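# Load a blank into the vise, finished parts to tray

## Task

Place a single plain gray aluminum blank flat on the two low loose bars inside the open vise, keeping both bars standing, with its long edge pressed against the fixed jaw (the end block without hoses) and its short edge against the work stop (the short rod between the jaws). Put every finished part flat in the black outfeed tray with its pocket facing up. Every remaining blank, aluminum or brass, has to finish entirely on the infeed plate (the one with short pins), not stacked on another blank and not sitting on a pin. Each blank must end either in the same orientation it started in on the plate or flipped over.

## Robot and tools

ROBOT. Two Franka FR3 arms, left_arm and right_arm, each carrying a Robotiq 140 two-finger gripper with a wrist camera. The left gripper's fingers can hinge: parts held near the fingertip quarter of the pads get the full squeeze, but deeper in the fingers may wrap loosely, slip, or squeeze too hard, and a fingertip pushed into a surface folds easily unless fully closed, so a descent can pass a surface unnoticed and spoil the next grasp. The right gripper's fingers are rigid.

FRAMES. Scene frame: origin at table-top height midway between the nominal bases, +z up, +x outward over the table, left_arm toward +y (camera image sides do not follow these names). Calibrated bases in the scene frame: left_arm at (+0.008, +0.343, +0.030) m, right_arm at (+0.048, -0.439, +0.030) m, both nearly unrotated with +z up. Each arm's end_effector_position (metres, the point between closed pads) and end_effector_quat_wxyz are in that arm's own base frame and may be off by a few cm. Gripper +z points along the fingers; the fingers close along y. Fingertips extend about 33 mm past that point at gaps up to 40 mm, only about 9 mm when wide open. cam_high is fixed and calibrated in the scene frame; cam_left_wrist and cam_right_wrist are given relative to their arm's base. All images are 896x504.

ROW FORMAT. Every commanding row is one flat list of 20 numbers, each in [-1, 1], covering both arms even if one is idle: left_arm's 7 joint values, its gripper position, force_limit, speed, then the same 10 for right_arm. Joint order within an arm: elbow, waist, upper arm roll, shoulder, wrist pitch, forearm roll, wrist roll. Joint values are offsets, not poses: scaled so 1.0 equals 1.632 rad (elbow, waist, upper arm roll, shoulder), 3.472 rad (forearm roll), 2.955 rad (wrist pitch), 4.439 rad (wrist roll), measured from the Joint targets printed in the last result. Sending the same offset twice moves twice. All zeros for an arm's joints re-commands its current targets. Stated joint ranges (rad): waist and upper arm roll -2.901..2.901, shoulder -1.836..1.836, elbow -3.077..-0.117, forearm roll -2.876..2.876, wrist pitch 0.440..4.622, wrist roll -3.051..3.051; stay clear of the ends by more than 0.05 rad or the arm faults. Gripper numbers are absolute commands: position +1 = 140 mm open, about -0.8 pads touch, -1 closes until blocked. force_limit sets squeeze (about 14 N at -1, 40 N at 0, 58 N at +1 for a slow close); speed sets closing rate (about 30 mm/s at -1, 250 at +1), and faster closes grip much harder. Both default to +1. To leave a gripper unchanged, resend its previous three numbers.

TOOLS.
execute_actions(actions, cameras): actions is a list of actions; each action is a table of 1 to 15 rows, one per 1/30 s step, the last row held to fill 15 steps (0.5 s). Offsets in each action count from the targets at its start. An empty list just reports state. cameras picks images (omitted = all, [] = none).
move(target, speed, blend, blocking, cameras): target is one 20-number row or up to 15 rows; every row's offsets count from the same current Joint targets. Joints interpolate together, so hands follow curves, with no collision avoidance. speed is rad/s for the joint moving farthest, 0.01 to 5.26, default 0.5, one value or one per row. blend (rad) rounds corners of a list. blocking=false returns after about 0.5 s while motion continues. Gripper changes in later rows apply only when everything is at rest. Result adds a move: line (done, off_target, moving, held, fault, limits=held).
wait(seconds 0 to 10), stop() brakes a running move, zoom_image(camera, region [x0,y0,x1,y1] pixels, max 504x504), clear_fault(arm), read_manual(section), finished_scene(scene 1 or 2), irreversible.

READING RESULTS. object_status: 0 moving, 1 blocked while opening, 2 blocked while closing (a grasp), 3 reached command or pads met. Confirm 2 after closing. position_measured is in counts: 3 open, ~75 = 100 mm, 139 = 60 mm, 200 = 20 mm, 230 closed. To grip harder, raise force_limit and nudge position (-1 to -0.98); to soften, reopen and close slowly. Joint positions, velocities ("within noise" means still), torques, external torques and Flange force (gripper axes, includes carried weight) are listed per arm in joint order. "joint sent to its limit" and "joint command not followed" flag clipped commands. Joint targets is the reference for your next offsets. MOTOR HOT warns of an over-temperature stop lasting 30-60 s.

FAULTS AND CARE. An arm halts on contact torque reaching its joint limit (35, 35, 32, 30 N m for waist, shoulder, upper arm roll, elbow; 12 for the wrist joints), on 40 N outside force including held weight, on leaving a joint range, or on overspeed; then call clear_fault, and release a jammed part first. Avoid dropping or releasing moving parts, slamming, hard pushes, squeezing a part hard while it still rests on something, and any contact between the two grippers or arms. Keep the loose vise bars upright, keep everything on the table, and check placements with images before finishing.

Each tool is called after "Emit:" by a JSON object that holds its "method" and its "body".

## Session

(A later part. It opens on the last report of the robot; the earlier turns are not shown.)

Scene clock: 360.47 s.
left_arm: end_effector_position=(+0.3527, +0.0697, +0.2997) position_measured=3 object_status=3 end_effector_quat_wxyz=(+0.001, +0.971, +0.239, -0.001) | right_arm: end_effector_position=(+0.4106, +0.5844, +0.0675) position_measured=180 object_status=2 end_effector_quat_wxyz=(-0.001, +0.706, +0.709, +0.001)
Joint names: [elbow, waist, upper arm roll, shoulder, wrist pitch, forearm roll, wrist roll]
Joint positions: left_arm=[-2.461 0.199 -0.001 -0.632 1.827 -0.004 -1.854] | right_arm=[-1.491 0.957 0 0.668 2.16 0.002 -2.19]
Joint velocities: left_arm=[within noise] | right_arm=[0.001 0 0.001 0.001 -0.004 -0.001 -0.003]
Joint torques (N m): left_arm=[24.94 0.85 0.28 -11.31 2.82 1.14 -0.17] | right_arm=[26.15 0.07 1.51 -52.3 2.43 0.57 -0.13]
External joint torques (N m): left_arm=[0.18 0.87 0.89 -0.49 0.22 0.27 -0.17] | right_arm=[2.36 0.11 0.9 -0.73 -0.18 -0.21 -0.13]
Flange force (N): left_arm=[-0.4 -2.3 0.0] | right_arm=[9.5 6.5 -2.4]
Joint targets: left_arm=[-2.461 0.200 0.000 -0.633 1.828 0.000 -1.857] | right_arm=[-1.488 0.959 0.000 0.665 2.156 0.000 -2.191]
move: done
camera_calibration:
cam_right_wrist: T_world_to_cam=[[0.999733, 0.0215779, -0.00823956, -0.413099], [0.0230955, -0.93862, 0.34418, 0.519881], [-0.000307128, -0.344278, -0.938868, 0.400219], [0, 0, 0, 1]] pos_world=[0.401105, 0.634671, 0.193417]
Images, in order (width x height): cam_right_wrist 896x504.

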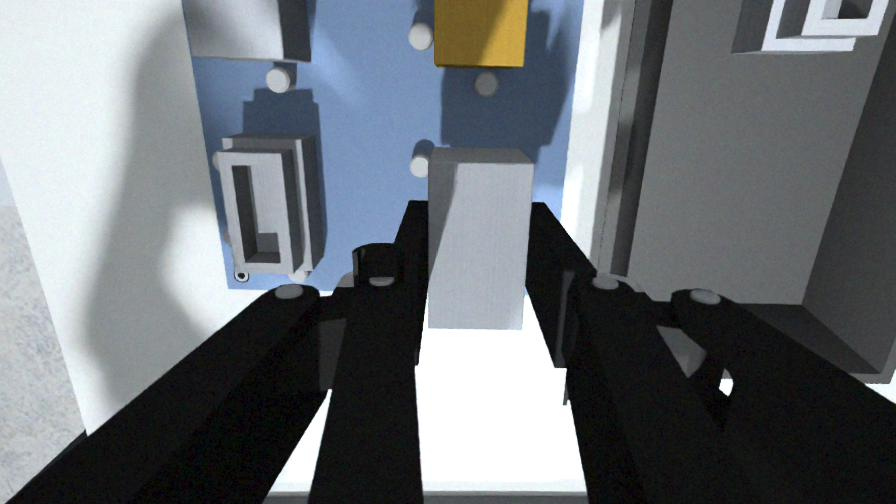

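Emit:
{"method": "move", "body": {"target": [[0,0,0,0,0,0,0,1,1,1,-0.0325,-0.0247,0,-0.0993,-0.0379,0,-0.0085,-1,-1,-1],[0,0,0,0,0,0,0,1,1,1,-0.3459,-0.2672,0,-0.3352,0.0049,0,-0.0996,-1,-1,-1]], "speed": 0.35, "blend": [0.04, 0]}}

Emit:
{"method": "zoom_image", "body": {"camera": "cam_right_wrist", "region": [300, 60, 660, 380]}}

Emit:
{"method": "zoom_image", "body": {"camera": "cam_high", "region": [330, 190, 450, 330]}}

Scene clock: 376.67 s.
left_arm: end_effector_position=(+0.3527, +0.0697, +0.2997) position_measured=3 object_status=3 end_effector_quat_wxyz=(+0.001, +0.971, +0.239, -0.001) | right_arm: end_effector_position=(+0.4925, +0.2836, +0.1675) position_measured=180 object_status=2 end_effector_quat_wxyz=(-0.002, +0.705, +0.709, -0.004)
Joint names: [elbow, waist, upper arm roll, shoulder, wrist pitch, forearm roll, wrist roll]
Joint positions: left_arm=[-2.461 0.199 -0.001 -0.632 1.827 -0.004 -1.854] | right_arm=[-2.053 0.524 -0.002 0.121 2.165 0.002 -2.628]
Joint velocities: left_arm=[within noise] | right_arm=[-0.001 -0.001 0.001 0 0 -0.001 -0.006]
Joint torques (N m): left_arm=[24.93 0.85 0.32 -11.24 2.83 1.13 -0.16] | right_arm=[25.52 -0.39 1.16 -36.86 2.88 0.56 -0.24]
External joint torques (N m): left_arm=[0.16 0.87 0.95 -0.45 0.22 0.27 -0.16] | right_arm=[1.92 -0.49 0.94 -1.14 0.34 -0.22 -0.24]
Flange force (N): left_arm=[-0.3 -2.4 0.1] | right_arm=[1.7 3.3 -2.9]
Joint targets: left_arm=[-2.461 0.200 0.000 -0.633 1.828 0.000 -1.857] | right_arm=[-2.053 0.523 0.000 0.118 2.171 0.000 -2.633]
move: done
camera_calibration:
cam_left_wrist: T_world_to_cam=[[0.462591, -0.886566, 0.00308556, -0.0952425], [-0.833725, -0.433831, 0.341603, 0.230044], [-0.301515, -0.160595, -0.939839, 0.542123], [0, 0, 0, 1]] pos_world=[0.39931, 0.102424, 0.431219]
cam_right_wrist: T_world_to_cam=[[0.999592, 0.0236313, -0.0160344, -0.486865], [0.0277428, -0.936725, 0.348965, 0.197616], [-0.00677332, -0.349267, -0.936999, 0.394876], [0, 0, 0, 1]] pos_world=[0.483858, 0.334535, 0.293231]

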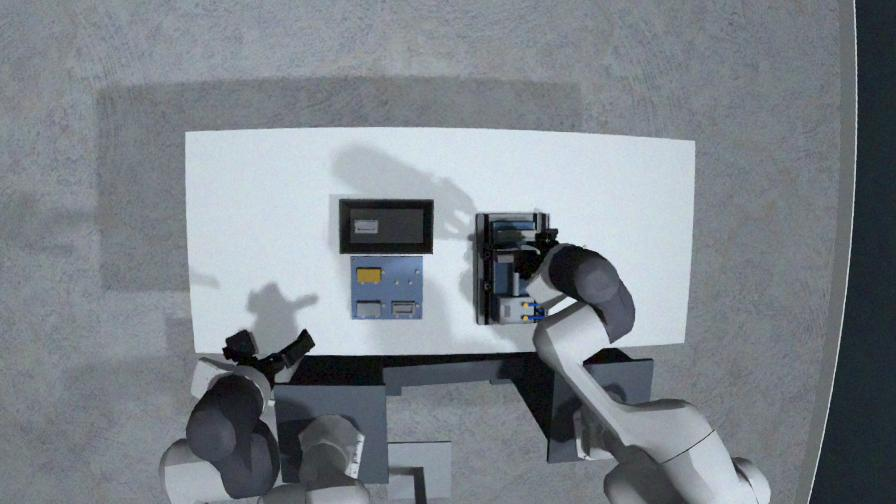

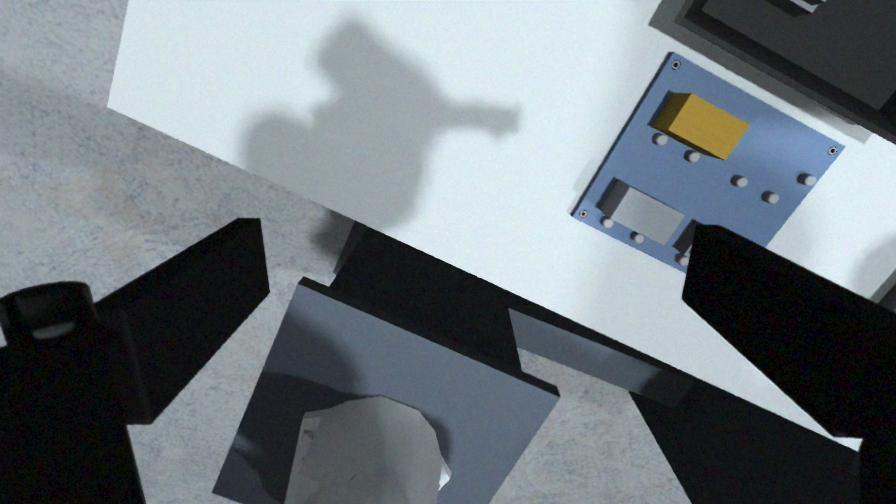

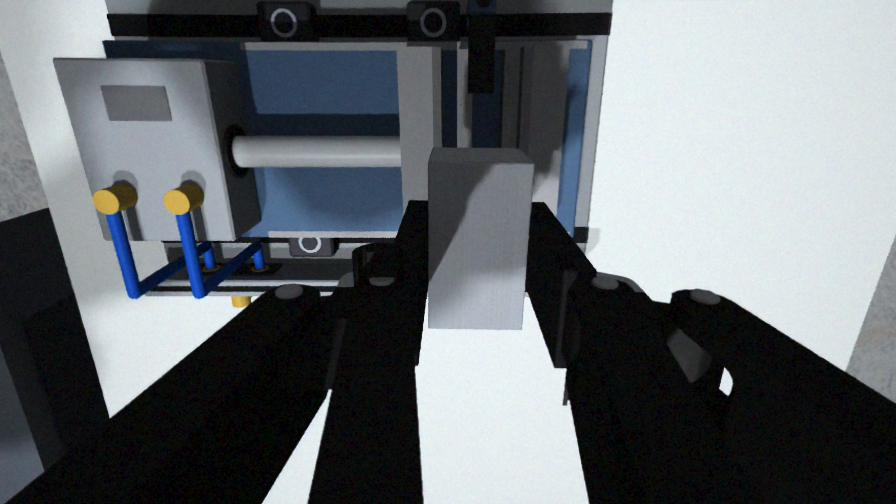

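Scaled by 1.400 from the camera's 896x504 image, which has a finer 1280x720 frame.

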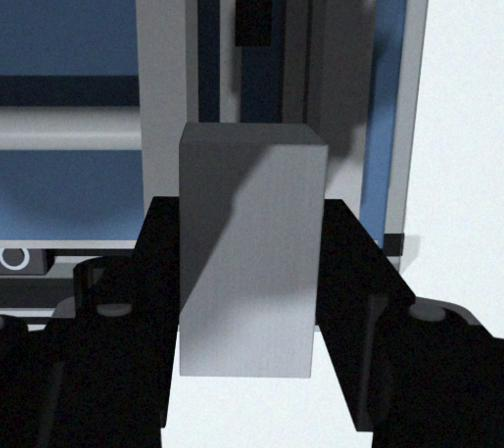

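Scaled by 3.600 from the camera's 896x504 image, which has a finer 1280x720 frame.

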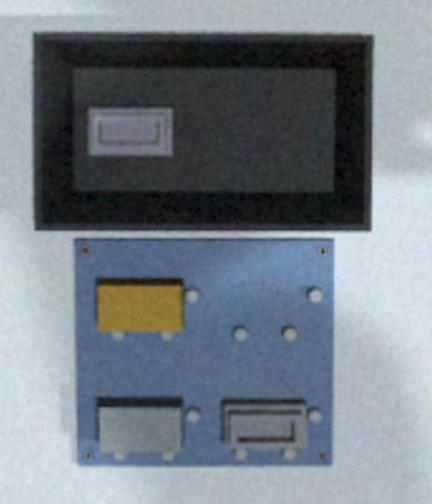

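Emit:
{"method": "zoom_image", "body": {"camera": "cam_right_wrist", "region": [390, 30, 610, 170]}}

Scaled by 2.291 from the camera's 896x504 image, which has a finer 1280x720 frame.

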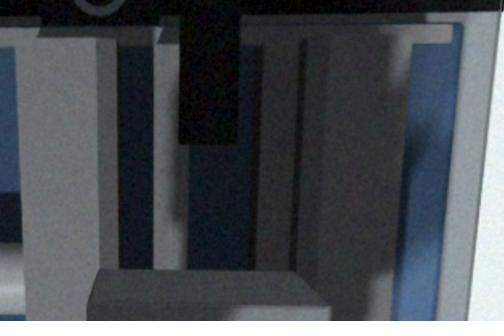

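Emit:
{"method": "zoom_image", "body": {"camera": "cam_right_wrist", "region": [490, 30, 590, 160]}}

Emit:
{"method": "zoom_image", "body": {"camera": "cam_right_wrist", "region": [390, 30, 500, 160]}}

Scaled by 3.877 from the camera's 896x504 image, which has a finer 1280x720 frame.

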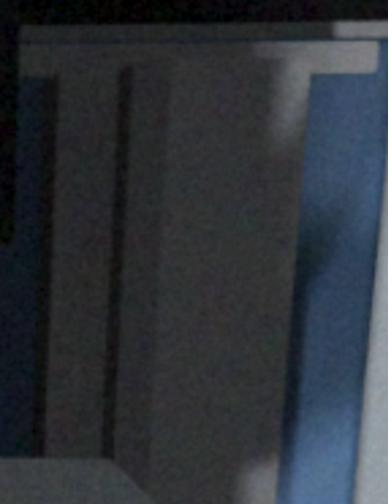

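Scaled by 3.877 from the camera's 896x504 image, which has a finer 1280x720 frame.

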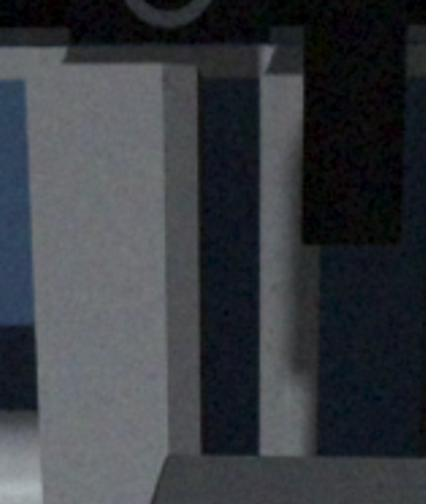

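Emit:
{"method": "move", "body": {"target": [0,0,0,0,0,0,0,1,1,1,0.0104,0.0102,0,0.0202,0.0068,0,-0.0011,-1,-1,-1], "speed": 0.1, "cameras": ["cam_right_wrist"]}}

Emit:
{"method": "zoom_image", "body": {"camera": "cam_right_wrist", "region": [390, 20, 610, 180]}}

Scene clock: 444.83 s.
left_arm: end_effector_position=(+0.3527, +0.0697, +0.2997) position_measured=3 object_status=3 end_effector_quat_wxyz=(+0.001, +0.971, +0.239, -0.001) | right_arm: end_effector_position=(+0.4948, +0.2946, +0.1580) position_measured=180 object_status=2 end_effector_quat_wxyz=(-0.002, +0.697, +0.717, -0.003)
Joint names: [elbow, waist, upper arm roll, shoulder, wrist pitch, forearm roll, wrist roll]
Joint positions: left_arm=[-2.461 0.199 -0.001 -0.632 1.827 -0.004 -1.854] | right_arm=[-2.039 0.538 -0.002 0.151 2.185 0.002 -2.634]
Joint velocities: left_arm=[within noise] | right_arm=[0.001 0.001 0 0 0.003 0 -0.003]
Joint torques (N m): left_arm=[24.93 0.89 0.31 -11.21 2.83 1.13 -0.22] | right_arm=[26.23 0.07 0.99 -36.75 2.93 0.56 -0.23]
External joint torques (N m): left_arm=[0.09 0.88 0.9 -0.27 0.22 0.26 -0.22] | right_arm=[2.75 -0.05 0.72 -0.09 0.39 -0.22 -0.23]
Flange force (N): left_arm=[0.1 -2.0 0.3] | right_arm=[4.9 8.6 -2.4]
Joint targets: left_arm=[-2.461 0.200 0.000 -0.633 1.828 0.000 -1.857] | right_arm=[-2.036 0.539 0.000 0.151 2.191 0.000 -2.638]
move: done
camera_calibration:
cam_right_wrist: T_world_to_cam=[[0.99892, 0.0444666, -0.0134527, -0.495738], [0.0463686, -0.936448, 0.347728, 0.202165], [0.0028645, -0.347976, -0.937499, 0.384741], [0, 0, 0, 1]] pos_world=[0.484727, 0.345242, 0.283727]
Images, in order (width x height): cam_right_wrist 896x504.

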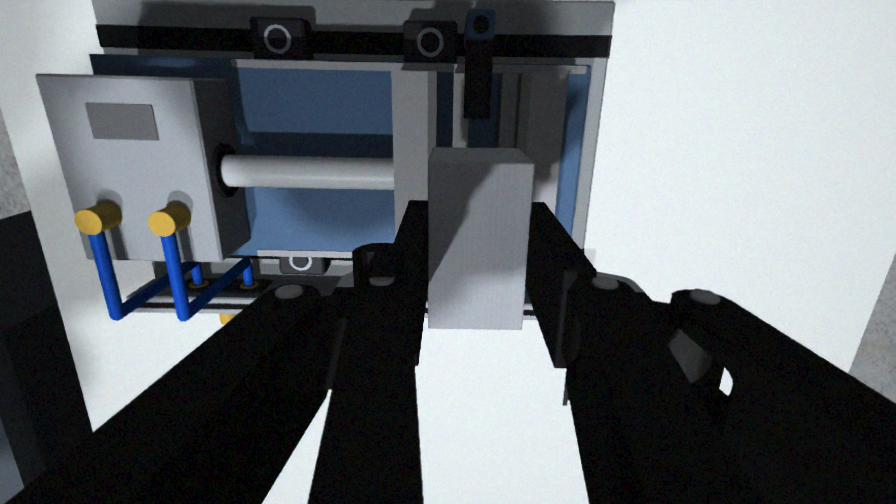

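Scaled by 2.291 from the camera's 896x504 image, which has a finer 1280x720 frame.

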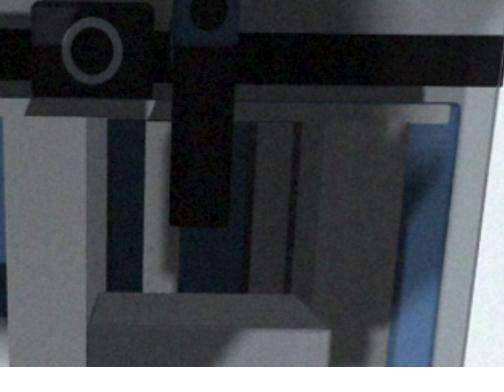

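Emit:
{"method": "move", "body": {"target": [0,0,0,0,0,0,0,1,1,1,-0.0074,0.0035,0,0.0232,0.0173,0,0.0027,-1,-1,-1], "speed": 0.08, "cameras": ["cam_right_wrist"]}}

Emit:
{"method": "zoom_image", "body": {"camera": "cam_right_wrist", "region": [390, 40, 610, 200]}}

Scene clock: 459.00 s.
left_arm: end_effector_position=(+0.3527, +0.0697, +0.2997) position_measured=3 object_status=3 end_effector_quat_wxyz=(+0.001, +0.971, +0.239, -0.001) | right_arm: end_effector_position=(+0.4972, +0.2998, +0.1363) position_measured=180 object_status=2 end_effector_quat_wxyz=(-0.001, +0.697, +0.717, -0.001)
Joint names: [elbow, waist, upper arm roll, shoulder, wrist pitch, forearm roll, wrist roll]
Joint positions: left_arm=[-2.461 0.199 -0.001 -0.632 1.827 -0.003 -1.854] | right_arm=[-2.048 0.544 -0.002 0.19 2.236 0.002 -2.63]
Joint velocities: left_arm=[within noise] | right_arm=[0.001 -0.001 0 0.001 0.004 0 0.001]
Joint torques (N m): left_arm=[24.91 0.84 0.31 -11.28 2.82 1.14 -0.19] | right_arm=[25.18 0.05 1.08 -37.82 2.94 0.54 0.04]
External joint torques (N m): left_arm=[0.16 0.88 0.97 -0.47 0.21 0.28 -0.19] | right_arm=[2.18 0.01 0.85 -0.44 0.4 -0.21 0.04]
Flange force (N): left_arm=[-0.4 -2.4 0.1] | right_arm=[3.9 5.5 -1.8]
Joint targets: left_arm=[-2.461 0.200 0.000 -0.633 1.828 0.000 -1.857] | right_arm=[-2.048 0.545 0.000 0.189 2.242 0.000 -2.626]
move: done
camera_calibration:
cam_right_wrist: T_world_to_cam=[[0.998906, 0.0456452, -0.0101783, -0.499533], [0.0463448, -0.93702, 0.346187, 0.2148], [0.00626449, -0.34628, -0.93811, 0.364102], [0, 0, 0, 1]] pos_world=[0.486751, 0.350154, 0.262123]
Images, in order (width x height): cam_right_wrist 896x504.

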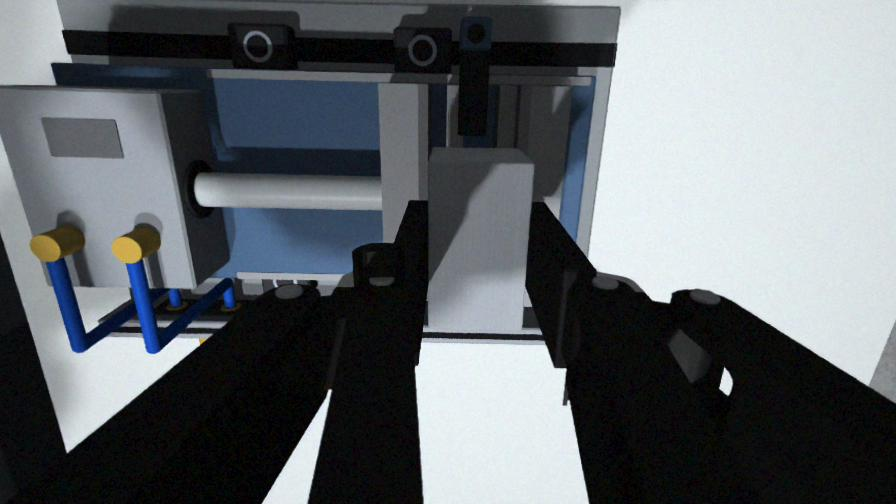

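Scaled by 2.291 from the camera's 896x504 image, which has a finer 1280x720 frame.

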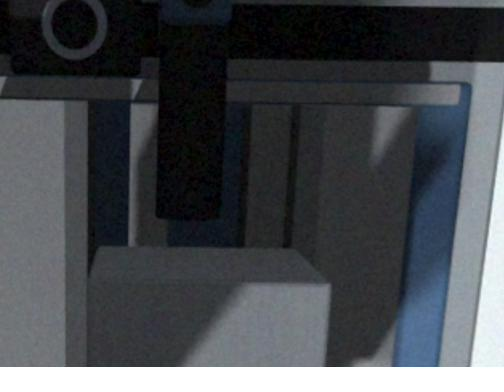

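Emit:
{"method": "move", "body": {"target": [0,0,0,0,0,0,0,1,1,1,-0.0138,-0.0004,0,0.0178,0.0175,0,0,-1,-1,-1], "speed": 0.04, "cameras": ["cam_right_wrist"]}}

Emit:
{"method": "zoom_image", "body": {"camera": "cam_right_wrist", "region": [390, 60, 610, 220]}}

Scene clock: 475.07 s.
left_arm: end_effector_position=(+0.3527, +0.0697, +0.2997) position_measured=3 object_status=3 end_effector_quat_wxyz=(+0.001, +0.971, +0.239, -0.001) | right_arm: end_effector_position=(+0.4967, +0.2995, +0.1144) position_measured=180 object_status=2 end_effector_quat_wxyz=(-0.001, +0.697, +0.717, +0.000)
Joint names: [elbow, waist, upper arm roll, shoulder, wrist pitch, forearm roll, wrist roll]
Joint positions: left_arm=[-2.461 0.199 -0.001 -0.632 1.827 -0.003 -1.854] | right_arm=[-2.07 0.544 -0.002 0.218 2.287 0.002 -2.629]
Joint velocities: left_arm=[within noise] | right_arm=[0.001 0 0.001 0 0.004 0.001 0]
Joint torques (N m): left_arm=[24.92 0.87 0.31 -11.18 2.81 1.12 -0.18] | right_arm=[24.54 -0.33 0.97 -38.14 2.92 0.5 0.06]
External joint torques (N m): left_arm=[0.24 0.87 0.9 -0.48 0.22 0.26 -0.18] | right_arm=[1.86 -0.32 0.76 -0.15 0.35 -0.22 0.06]
Flange force (N): left_arm=[-0.2 -2.2 -0.1] | right_arm=[3.4 5.4 -0.9]
Joint targets: left_arm=[-2.461 0.200 0.000 -0.633 1.828 0.000 -1.857] | right_arm=[-2.071 0.545 0.000 0.218 2.294 0.000 -2.626]
move: done
camera_calibration:
cam_right_wrist: T_world_to_cam=[[0.998954, 0.0447477, -0.00941432, -0.499039], [0.0452402, -0.937171, 0.345923, 0.222783], [0.00665643, -0.345987, -0.938216, 0.34319], [0, 0, 0, 1]] pos_world=[0.486154, 0.349856, 0.240222]
Images, in order (width x height): cam_right_wrist 896x504.

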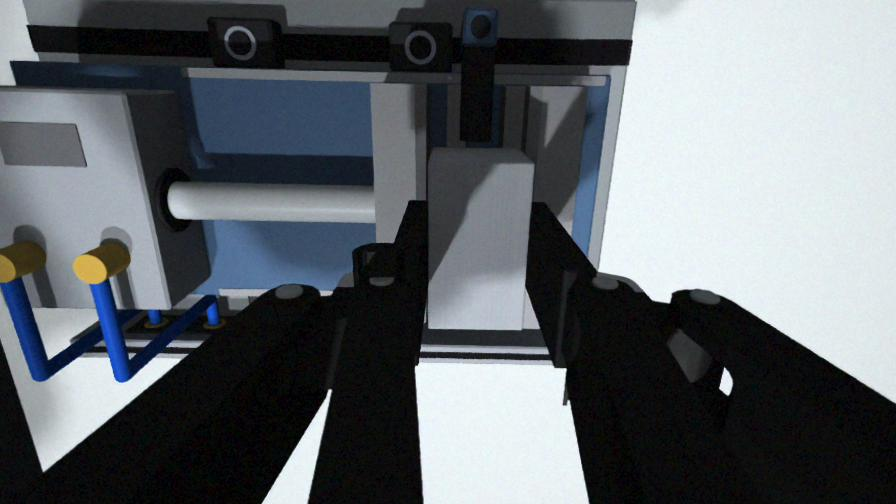

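Scaled by 2.291 from the camera's 896x504 image, which has a finer 1280x720 frame.

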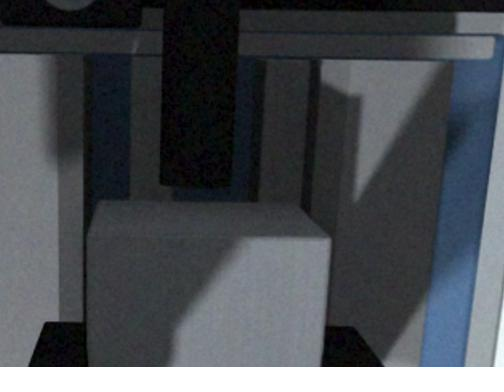

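Emit:
{"method": "move", "body": {"target": [0,0,0,0,0,0,0,1,1,1,0.0020,-0.00055,0,0.0014,-0.0003,0,-0.0002,-1,-1,-1], "speed": 0.02, "cameras": []}}

Emit:
{"method": "move", "body": {"target": [0,0,0,0,0,0,0,1,1,1,0.0020,-0.00055,0,0.0014,-0.0003,0,-0.0002,-1,-1,-1], "speed": 0.02, "cameras": ["cam_right_wrist"]}}

Scene clock: 487.90 s.
left_arm: end_effector_position=(+0.3527, +0.0697, +0.2997) position_measured=3 object_status=3 end_effector_quat_wxyz=(+0.001, +0.971, +0.239, -0.001) | right_arm: end_effector_position=(+0.4966, +0.2995, +0.1134) position_measured=180 object_status=2 end_effector_quat_wxyz=(-0.001, +0.697, +0.717, -0.001)
Joint names: [elbow, waist, upper arm roll, shoulder, wrist pitch, forearm roll, wrist roll]
Joint positions: left_arm=[-2.461 0.199 -0.001 -0.632 1.827 -0.003 -1.854] | right_arm=[-2.07 0.544 -0.002 0.22 2.289 0.002 -2.629]
Joint velocities: within noise
Joint torques (N m): left_arm=[24.96 0.84 0.35 -11.2 2.82 1.13 -0.2] | right_arm=[25.34 -0.35 1.04 -37.91 2.73 0.5 0.08]
External joint torques (N m): left_arm=[0.21 0.85 0.99 -0.39 0.22 0.27 -0.2] | right_arm=[2.71 -0.25 0.91 0.1 0.17 -0.21 0.08]
Flange force (N): left_arm=[0.0 -2.2 0.0] | right_arm=[5.6 8.9 -1.6]
Joint targets: left_arm=[-2.461 0.200 0.000 -0.633 1.828 0.000 -1.857] | right_arm=[-2.067 0.544 0.000 0.220 2.293 0.000 -2.627]
move: done
No camera images: "cameras" was empty.

Scene clock: 488.60 s.
left_arm: end_effector_position=(+0.3527, +0.0697, +0.2997) position_measured=3 object_status=3 end_effector_quat_wxyz=(+0.001, +0.971, +0.239, -0.001) | right_arm: end_effector_position=(+0.4976, +0.3001, +0.1135) position_measured=180 object_status=2 end_effector_quat_wxyz=(-0.001, +0.697, +0.717, +0.000)
Joint names: [elbow, waist, upper arm roll, shoulder, wrist pitch, forearm roll, wrist roll]
Joint positions: left_arm=[-2.461 0.199 -0.001 -0.632 1.827 -0.003 -1.854] | right_arm=[-2.067 0.544 -0.002 0.223 2.289 0.002 -2.629]
Joint velocities: within noise
Joint torques (N m): left_arm=[24.94 0.84 0.29 -11.23 2.81 1.13 -0.2] | right_arm=[25.06 -0.35 1.04 -38.11 2.68 0.5 0.07]
External joint torques (N m): left_arm=[0.2 0.82 0.87 -0.4 0.21 0.27 -0.2] | right_arm=[2.42 -0.38 0.8 0.02 0.12 -0.21 0.07]
Flange force (N): left_arm=[-0.1 -2.1 0.0] | right_arm=[4.8 7.9 -1.6]
Joint targets: left_arm=[-2.461 0.200 0.000 -0.633 1.828 0.000 -1.857] | right_arm=[-2.064 0.543 0.000 0.222 2.292 0.000 -2.627]
move: done
camera_calibration:
cam_right_wrist: T_world_to_cam=[[0.998953, 0.0447816, -0.00932034, -0.500004], [0.0452394, -0.93717, 0.345928, 0.223521], [0.00675643, -0.345987, -0.938215, 0.342463], [0, 0, 0, 1]] pos_world=[0.487055, 0.350356, 0.239322]
Images, in order (width x height): cam_right_wrist 896x504.

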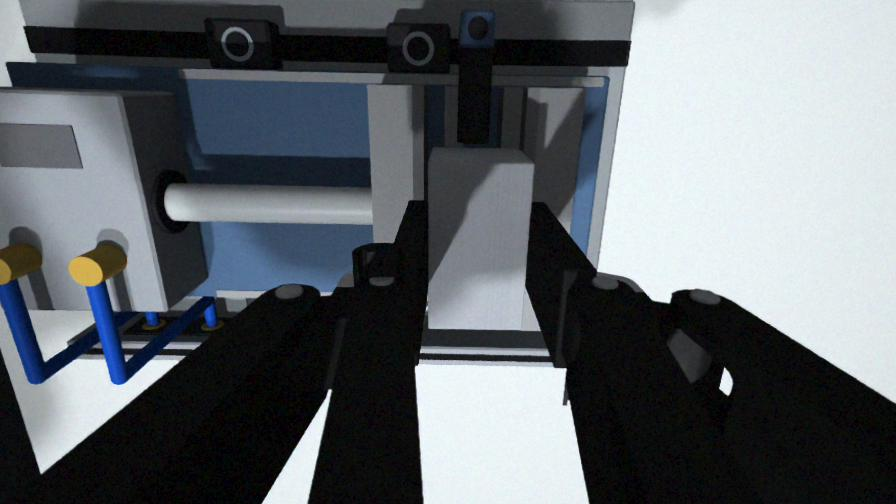

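Emit:
{"method": "move", "body": {"target": [0,0,0,0,0,0,0,1,1,1,0.0020,-0.00055,0,0.0014,-0.0003,0,-0.0002,-1,-1,-1], "speed": 0.02, "cameras": []}}

Emit:
{"method": "move", "body": {"target": [0,0,0,0,0,0,0,1,1,1,0.0020,-0.00055,0,0.0014,-0.0003,0,-0.0002,-1,-1,-1], "speed": 0.02, "cameras": ["cam_right_wrist"]}}

Emit:
{"method": "zoom_image", "body": {"camera": "cam_right_wrist", "region": [390, 60, 610, 220]}}

Scene clock: 492.27 s.
left_arm: end_effector_position=(+0.3527, +0.0698, +0.2997) position_measured=3 object_status=3 end_effector_quat_wxyz=(+0.001, +0.971, +0.239, -0.001) | right_arm: end_effector_position=(+0.4986, +0.3006, +0.1136) position_measured=180 object_status=2 end_effector_quat_wxyz=(-0.001, +0.697, +0.717, +0.000)
Joint names: [elbow, waist, upper arm roll, shoulder, wrist pitch, forearm roll, wrist roll]
Joint positions: left_arm=[-2.461 0.199 -0.001 -0.632 1.827 -0.003 -1.854] | right_arm=[-2.064 0.543 -0.002 0.225 2.289 0.002 -2.629]
Joint velocities: within noise
Joint torques (N m): left_arm=[24.9 0.86 0.31 -11.24 2.81 1.12 -0.15] | right_arm=[25.43 -0.83 1.08 -38.08 2.68 0.49 -0.08]
External joint torques (N m): left_arm=[0.1 0.93 1.02 -0.34 0.21 0.27 -0.15] | right_arm=[2.76 -0.66 1.01 0.21 0.11 -0.22 -0.08]
Flange force (N): left_arm=[0.0 -2.5 0.2] | right_arm=[5.3 9.7 -1.6]
Joint targets: left_arm=[-2.461 0.200 0.000 -0.633 1.828 0.000 -1.857] | right_arm=[-2.061 0.542 0.000 0.225 2.291 0.000 -2.628]
move: done
No camera images: "cameras" was empty.

Scene clock: 492.97 s.
left_arm: end_effector_position=(+0.3527, +0.0698, +0.2997) position_measured=3 object_status=3 end_effector_quat_wxyz=(+0.001, +0.971, +0.239, -0.001) | right_arm: end_effector_position=(+0.4999, +0.3008, +0.1136) position_measured=180 object_status=2 end_effector_quat_wxyz=(-0.001, +0.698, +0.716, +0.000)
Joint names: [elbow, waist, upper arm roll, shoulder, wrist pitch, forearm roll, wrist roll]
Joint positions: left_arm=[-2.461 0.199 -0.001 -0.632 1.827 -0.003 -1.854] | right_arm=[-2.061 0.543 -0.002 0.227 2.289 0.002 -2.629]
Joint velocities: within noise
Joint torques (N m): left_arm=[24.91 0.86 0.28 -11.25 2.82 1.13 -0.2] | right_arm=[25.45 -0.83 1.07 -38.17 2.89 0.48 -0.07]
External joint torques (N m): left_arm=[0.2 0.85 0.87 -0.54 0.22 0.26 -0.2] | right_arm=[2.9 -0.92 0.76 -0.04 0.34 -0.23 -0.07]
Flange force (N): left_arm=[-0.5 -2.2 0.0] | right_arm=[4.7 9.6 -1.5]
Joint targets: left_arm=[-2.461 0.200 0.000 -0.633 1.828 0.000 -1.857] | right_arm=[-2.058 0.541 0.000 0.227 2.290 0.000 -2.629]
move: done
camera_calibration:
cam_right_wrist: T_world_to_cam=[[0.999012, 0.0437881, -0.00764222, -0.502217], [0.0437341, -0.937555, 0.345076, 0.225002], [0.00794521, -0.345069, -0.938544, 0.342019], [0, 0, 0, 1]] pos_world=[0.489163, 0.350963, 0.239519]
Images, in order (width x height): cam_right_wrist 896x504.

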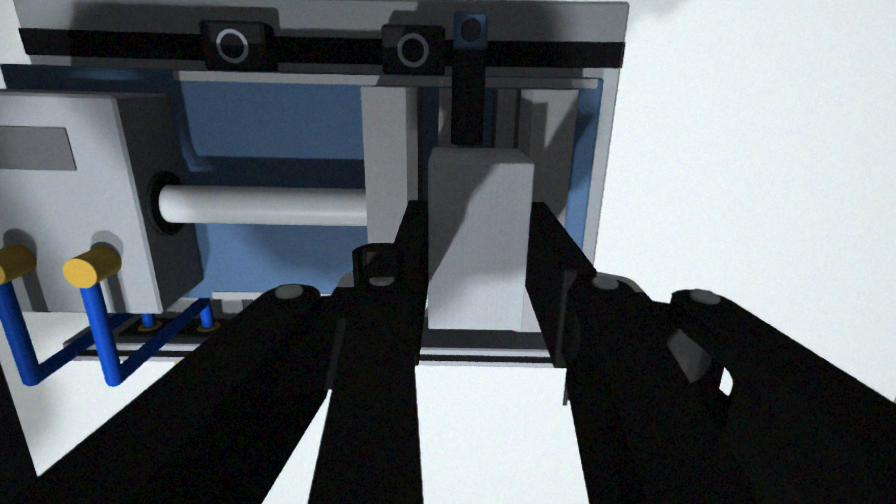

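Scaled by 2.291 from the camera's 896x504 image, which has a finer 1280x720 frame.

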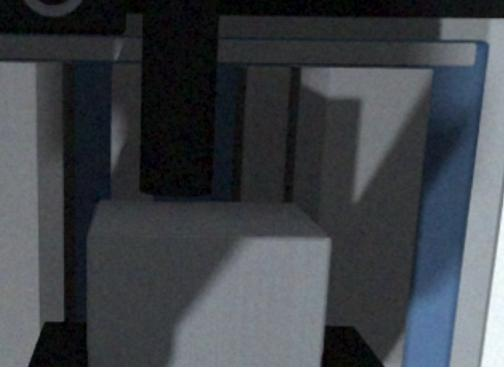

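Emit:
{"method": "zoom_image", "body": {"camera": "cam_right_wrist", "region": [490, 80, 590, 180]}}

Emit:
{"method": "zoom_image", "body": {"camera": "cam_right_wrist", "region": [400, 80, 500, 180]}}

Scaled by 5.040 from the camera's 896x504 image, which has a finer 1280x720 frame.

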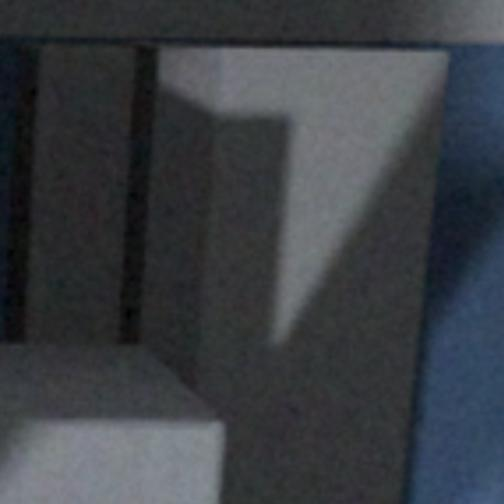

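Scaled by 5.040 from the camera's 896x504 image, which has a finer 1280x720 frame.

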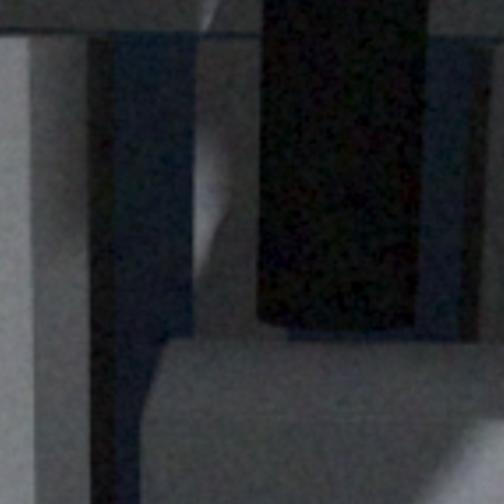

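Emit:
{"method": "zoom_image", "body": {"camera": "cam_right_wrist", "region": [500, 80, 550, 130]}}

Emit:
{"method": "zoom_image", "body": {"camera": "cam_right_wrist", "region": [500, 120, 550, 170]}}

Scaled by 10.080 from the camera's 896x504 image, which has a finer 1280x720 frame.

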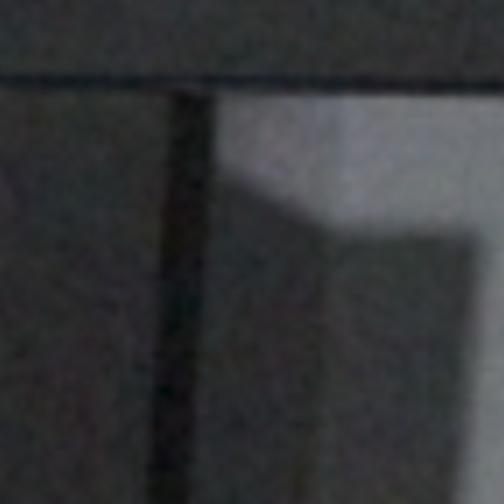

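Scaled by 10.080 from the camera's 896x504 image, which has a finer 1280x720 frame.

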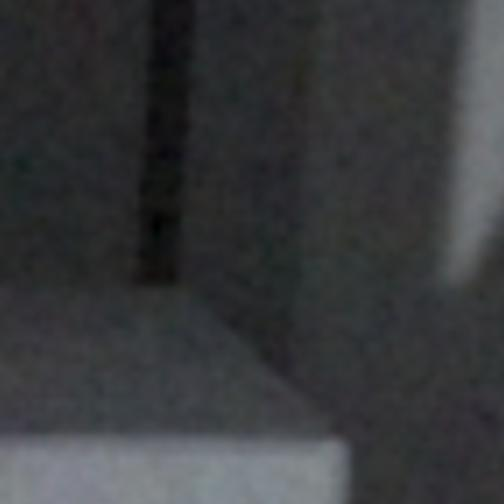

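Emit:
{"method": "zoom_image", "body": {"camera": "cam_right_wrist", "region": [350, 80, 430, 160]}}

Emit:
{"method": "zoom_image", "body": {"camera": "cam_right_wrist", "region": [550, 80, 630, 160]}}

Scaled by 6.300 from the camera's 896x504 image, which has a finer 1280x720 frame.

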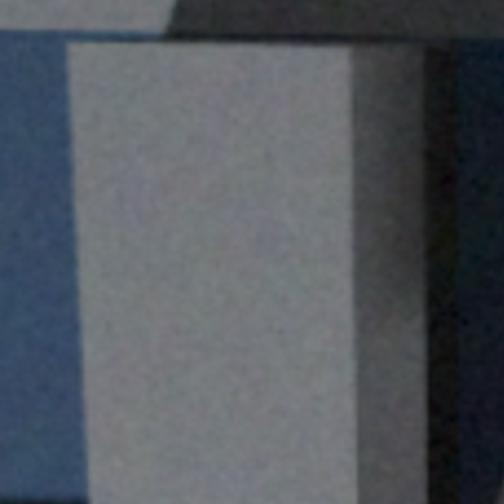

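Scaled by 6.300 from the camera's 896x504 image, which has a finer 1280x720 frame.

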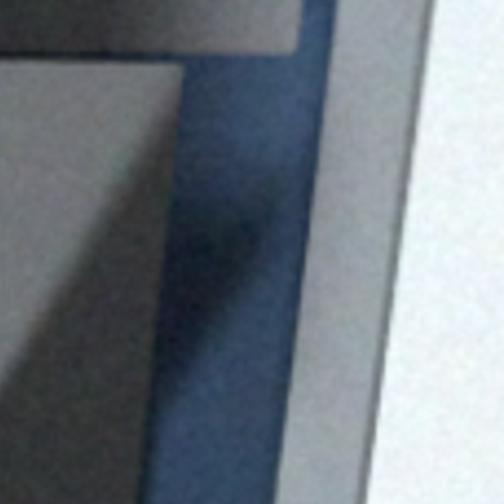

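Emit:
{"method": "move", "body": {"target": [0,0,0,0,0,0,0,1,1,1,-0.0060,0.00165,0,-0.0042,0.0010,0,0.0006,-1,-1,-1], "speed": 0.03, "cameras": ["cam_right_wrist"]}}

Emit:
{"method": "zoom_image", "body": {"camera": "cam_right_wrist", "region": [410, 70, 550, 180]}}

Scene clock: 540.07 s.
left_arm: end_effector_position=(+0.3527, +0.0698, +0.2997) position_measured=3 object_status=3 end_effector_quat_wxyz=(+0.001, +0.971, +0.239, -0.001) | right_arm: end_effector_position=(+0.4979, +0.2996, +0.1131) position_measured=180 object_status=2 end_effector_quat_wxyz=(-0.001, +0.698, +0.716, -0.001)
Joint names: [elbow, waist, upper arm roll, shoulder, wrist pitch, forearm roll, wrist roll]
Joint positions: left_arm=[-2.461 0.199 -0.001 -0.632 1.827 -0.003 -1.854] | right_arm=[-2.067 0.543 -0.002 0.224 2.288 0.002 -2.629]
Joint velocities: within noise
Joint torques (N m): left_arm=[24.93 0.84 0.3 -11.2 2.81 1.14 -0.17] | right_arm=[24.58 -0.29 1.07 -39.75 2.81 0.51 0.04]
External joint torques (N m): left_arm=[0.21 0.83 0.89 -0.42 0.21 0.27 -0.17] | right_arm=[1.96 -0.3 0.84 -1.61 0.26 -0.2 0.04]
Flange force (N): left_arm=[-0.1 -2.1 0.0] | right_arm=[1.7 2.4 -3.3]
Joint targets: left_arm=[-2.461 0.200 0.000 -0.633 1.828 0.000 -1.857] | right_arm=[-2.067 0.544 0.000 0.220 2.293 0.000 -2.627]
move: done
camera_calibration:
cam_right_wrist: T_world_to_cam=[[0.99899, 0.0438511, -0.00984942, -0.499949], [0.0445479, -0.937103, 0.3462, 0.223513], [0.00595131, -0.346288, -0.938109, 0.34242], [0, 0, 0, 1]] pos_world=[0.487449, 0.349954, 0.238923]
Images, in order (width x height): cam_right_wrist 896x504.

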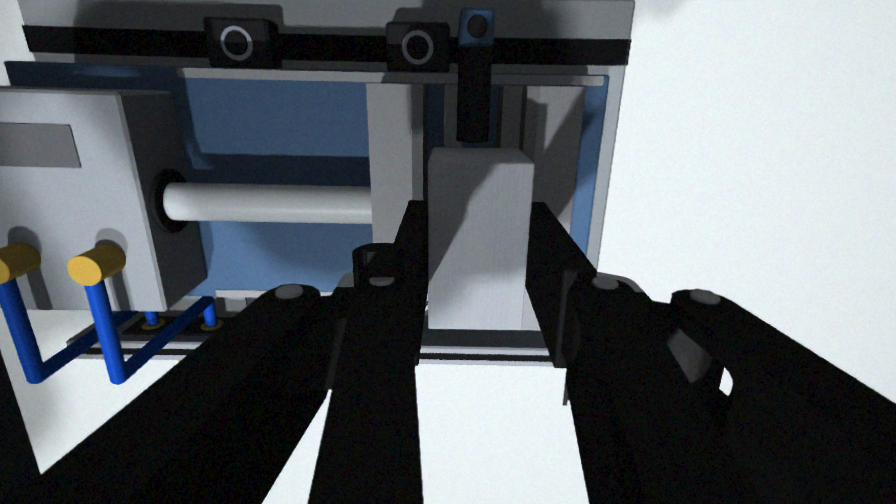

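Scaled by 3.600 from the camera's 896x504 image, which has a finer 1280x720 frame.

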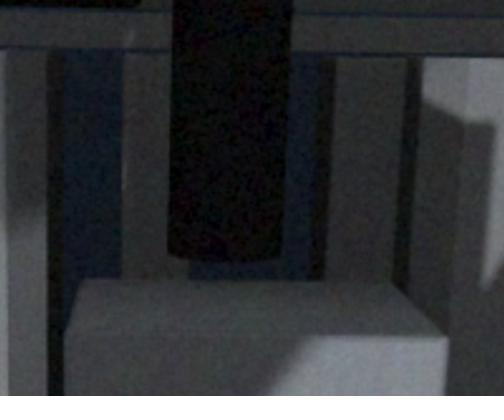

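Emit:
{"method": "move", "body": {"target": [0,0,0,0,0,0,0,1,1,1,-0.0019,0,0,0.0036,0.0031,0,0,-1,-1,-1], "speed": 0.02, "cameras": ["cam_right_wrist"]}}

Emit:
{"method": "zoom_image", "body": {"camera": "cam_right_wrist", "region": [410, 70, 550, 180]}}

Scene clock: 543.77 s.
left_arm: end_effector_position=(+0.3527, +0.0698, +0.2997) position_measured=3 object_status=3 end_effector_quat_wxyz=(+0.001, +0.971, +0.239, -0.001) | right_arm: end_effector_position=(+0.4979, +0.2996, +0.1106) position_measured=180 object_status=2 end_effector_quat_wxyz=(-0.001, +0.698, +0.716, +0.000)
Joint names: [elbow, waist, upper arm roll, shoulder, wrist pitch, forearm roll, wrist roll]
Joint positions: left_arm=[-2.461 0.199 -0.001 -0.632 1.827 -0.003 -1.854] | right_arm=[-2.07 0.543 -0.002 0.226 2.296 0.002 -2.629]
Joint velocities: left_arm=[within noise] | right_arm=[-0.001 -0.001 0 0 0.006 0.001 0]
Joint torques (N m): left_arm=[24.92 0.82 0.28 -11.24 2.81 1.13 -0.21] | right_arm=[24.45 -0.26 0.96 -38.15 2.9 0.51 -0.04]
External joint torques (N m): left_arm=[0.15 0.8 0.87 -0.4 0.21 0.26 -0.21] | right_arm=[1.93 -0.38 0.62 0.01 0.35 -0.19 -0.04]
Flange force (N): left_arm=[-0.2 -2.0 0.1] | right_arm=[3.4 6.1 -0.7]
Joint targets: left_arm=[-2.461 0.200 0.000 -0.633 1.828 0.000 -1.857] | right_arm=[-2.070 0.544 0.000 0.226 2.302 0.000 -2.627]
move: done
camera_calibration:
cam_right_wrist: T_world_to_cam=[[0.999002, 0.0437857, -0.00884019, -0.500097], [0.0441411, -0.937325, 0.34565, 0.224665], [0.0068484, -0.345695, -0.938322, 0.33954], [0, 0, 0, 1]] pos_world=[0.487355, 0.349858, 0.236521]
Images, in order (width x height): cam_right_wrist 896x504.

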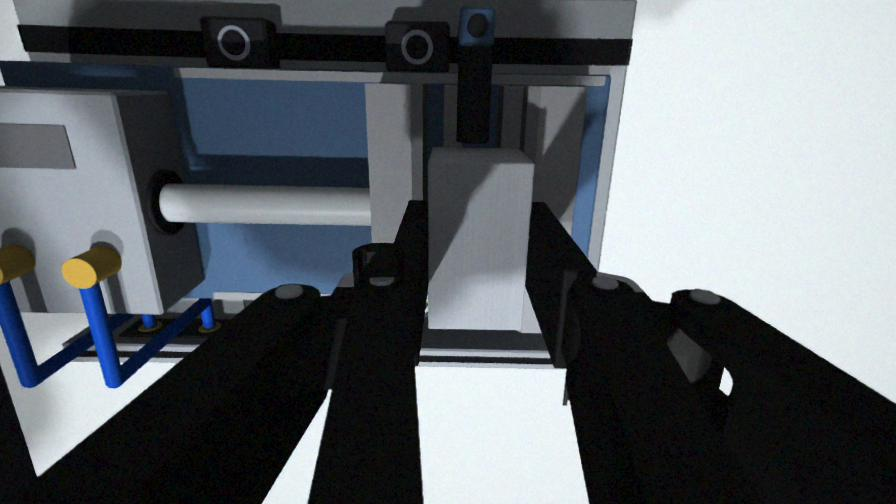

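Scaled by 3.600 from the camera's 896x504 image, which has a finer 1280x720 frame.

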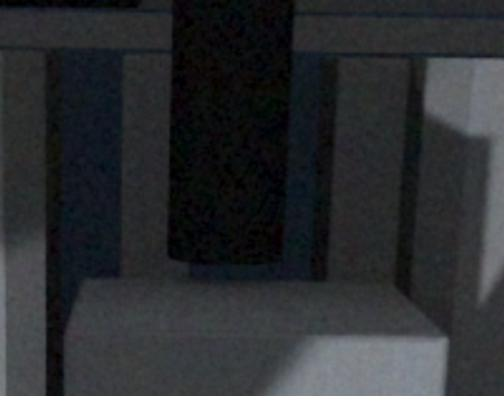

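Emit:
{"method": "move", "body": {"target": [0,0,0,0,0,0,0,1,1,1,-0.00096,0,0,0.0018,0.00153,0,0,-1,-1,-1], "speed": 0.02, "cameras": []}}

Emit:
{"method": "move", "body": {"target": [0,0,0,0,0,0,0,1,1,1,-0.00096,0,0,0.0018,0.00153,0,0,-1,-1,-1], "speed": 0.02, "cameras": ["cam_right_wrist"]}}

Emit:
{"method": "zoom_image", "body": {"camera": "cam_right_wrist", "region": [410, 70, 550, 180]}}

Scene clock: 547.50 s.
left_arm: end_effector_position=(+0.3527, +0.0698, +0.2997) position_measured=3 object_status=3 end_effector_quat_wxyz=(+0.001, +0.971, +0.239, -0.001) | right_arm: end_effector_position=(+0.4980, +0.2997, +0.1088) position_measured=180 object_status=2 end_effector_quat_wxyz=(-0.001, +0.698, +0.716, +0.000)
Joint names: [elbow, waist, upper arm roll, shoulder, wrist pitch, forearm roll, wrist roll]
Joint positions: left_arm=[-2.461 0.199 -0.001 -0.632 1.827 -0.003 -1.854] | right_arm=[-2.072 0.543 -0.002 0.229 2.301 0.002 -2.629]
Joint velocities: within noise
Joint torques (N m): left_arm=[24.94 0.82 0.3 -11.22 2.81 1.12 -0.23] | right_arm=[24.42 -0.28 1.11 -38.17 2.99 0.5 0.01]
External joint torques (N m): left_arm=[0.14 0.94 1.06 -0.3 0.2 0.27 -0.23] | right_arm=[1.89 -0.24 0.91 0.03 0.42 -0.21 0.01]
Flange force (N): left_arm=[0.2 -2.3 0.1] | right_arm=[3.7 5.8 -0.4]
Joint targets: left_arm=[-2.461 0.200 0.000 -0.633 1.828 0.000 -1.857] | right_arm=[-2.072 0.544 0.000 0.229 2.307 0.000 -2.627]
move: done
No camera images: "cameras" was empty.

Scene clock: 548.20 s.
left_arm: end_effector_position=(+0.3527, +0.0698, +0.2997) position_measured=3 object_status=3 end_effector_quat_wxyz=(+0.001, +0.971, +0.239, -0.001) | right_arm: end_effector_position=(+0.4980, +0.2996, +0.1068) position_measured=180 object_status=2 end_effector_quat_wxyz=(-0.001, +0.698, +0.716, +0.000)
Joint names: [elbow, waist, upper arm roll, shoulder, wrist pitch, forearm roll, wrist roll]
Joint positions: left_arm=[-2.461 0.199 -0.001 -0.632 1.827 -0.003 -1.854] | right_arm=[-2.073 0.543 -0.002 0.232 2.305 0.002 -2.629]
Joint velocities: left_arm=[within noise] | right_arm=[-0.001 0.001 -0.001 0.001 0.003 -0.001 -0.001]
Joint torques (N m): left_arm=[24.93 0.83 0.3 -11.21 2.8 1.14 -0.19] | right_arm=[24.22 -0.35 1.08 -38.28 2.92 0.52 -0.01]
External joint torques (N m): left_arm=[0.1 0.87 0.95 -0.32 0.18 0.27 -0.19] | right_arm=[1.68 -0.45 0.74 0.1 0.35 -0.18 -0.01]
Flange force (N): left_arm=[0.0 -2.2 0.2] | right_arm=[3.1 5.5 -0.3]
Joint targets: left_arm=[-2.461 0.200 0.000 -0.633 1.828 0.000 -1.857] | right_arm=[-2.074 0.544 0.000 0.232 2.311 0.000 -2.627]
move: done
camera_calibration:
cam_right_wrist: T_world_to_cam=[[0.999003, 0.0438619, -0.00832634, -0.500282], [0.0440364, -0.937398, 0.345464, 0.226135], [0.00734759, -0.345486, -0.938395, 0.335581], [0, 0, 0, 1]] pos_world=[0.487359, 0.34986, 0.23262]
Images, in order (width x height): cam_right_wrist 896x504.

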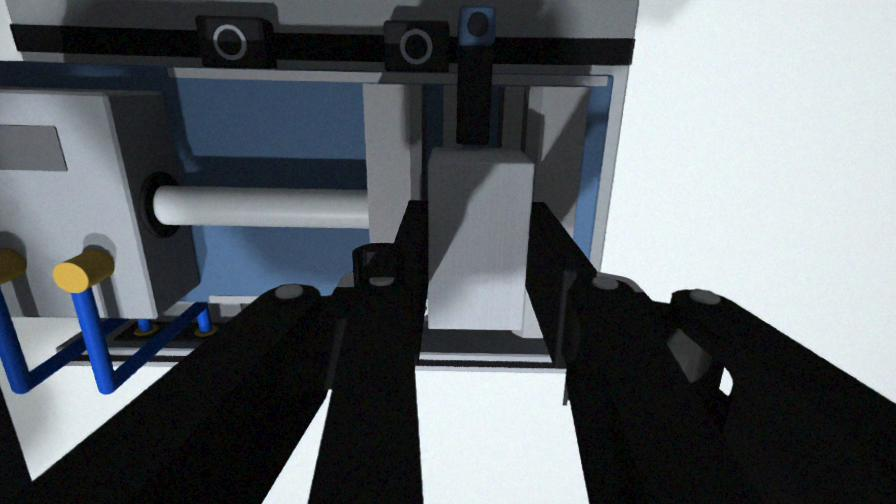

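Scaled by 3.600 from the camera's 896x504 image, which has a finer 1280x720 frame.

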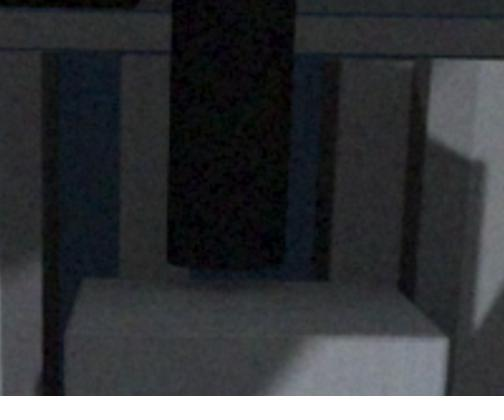

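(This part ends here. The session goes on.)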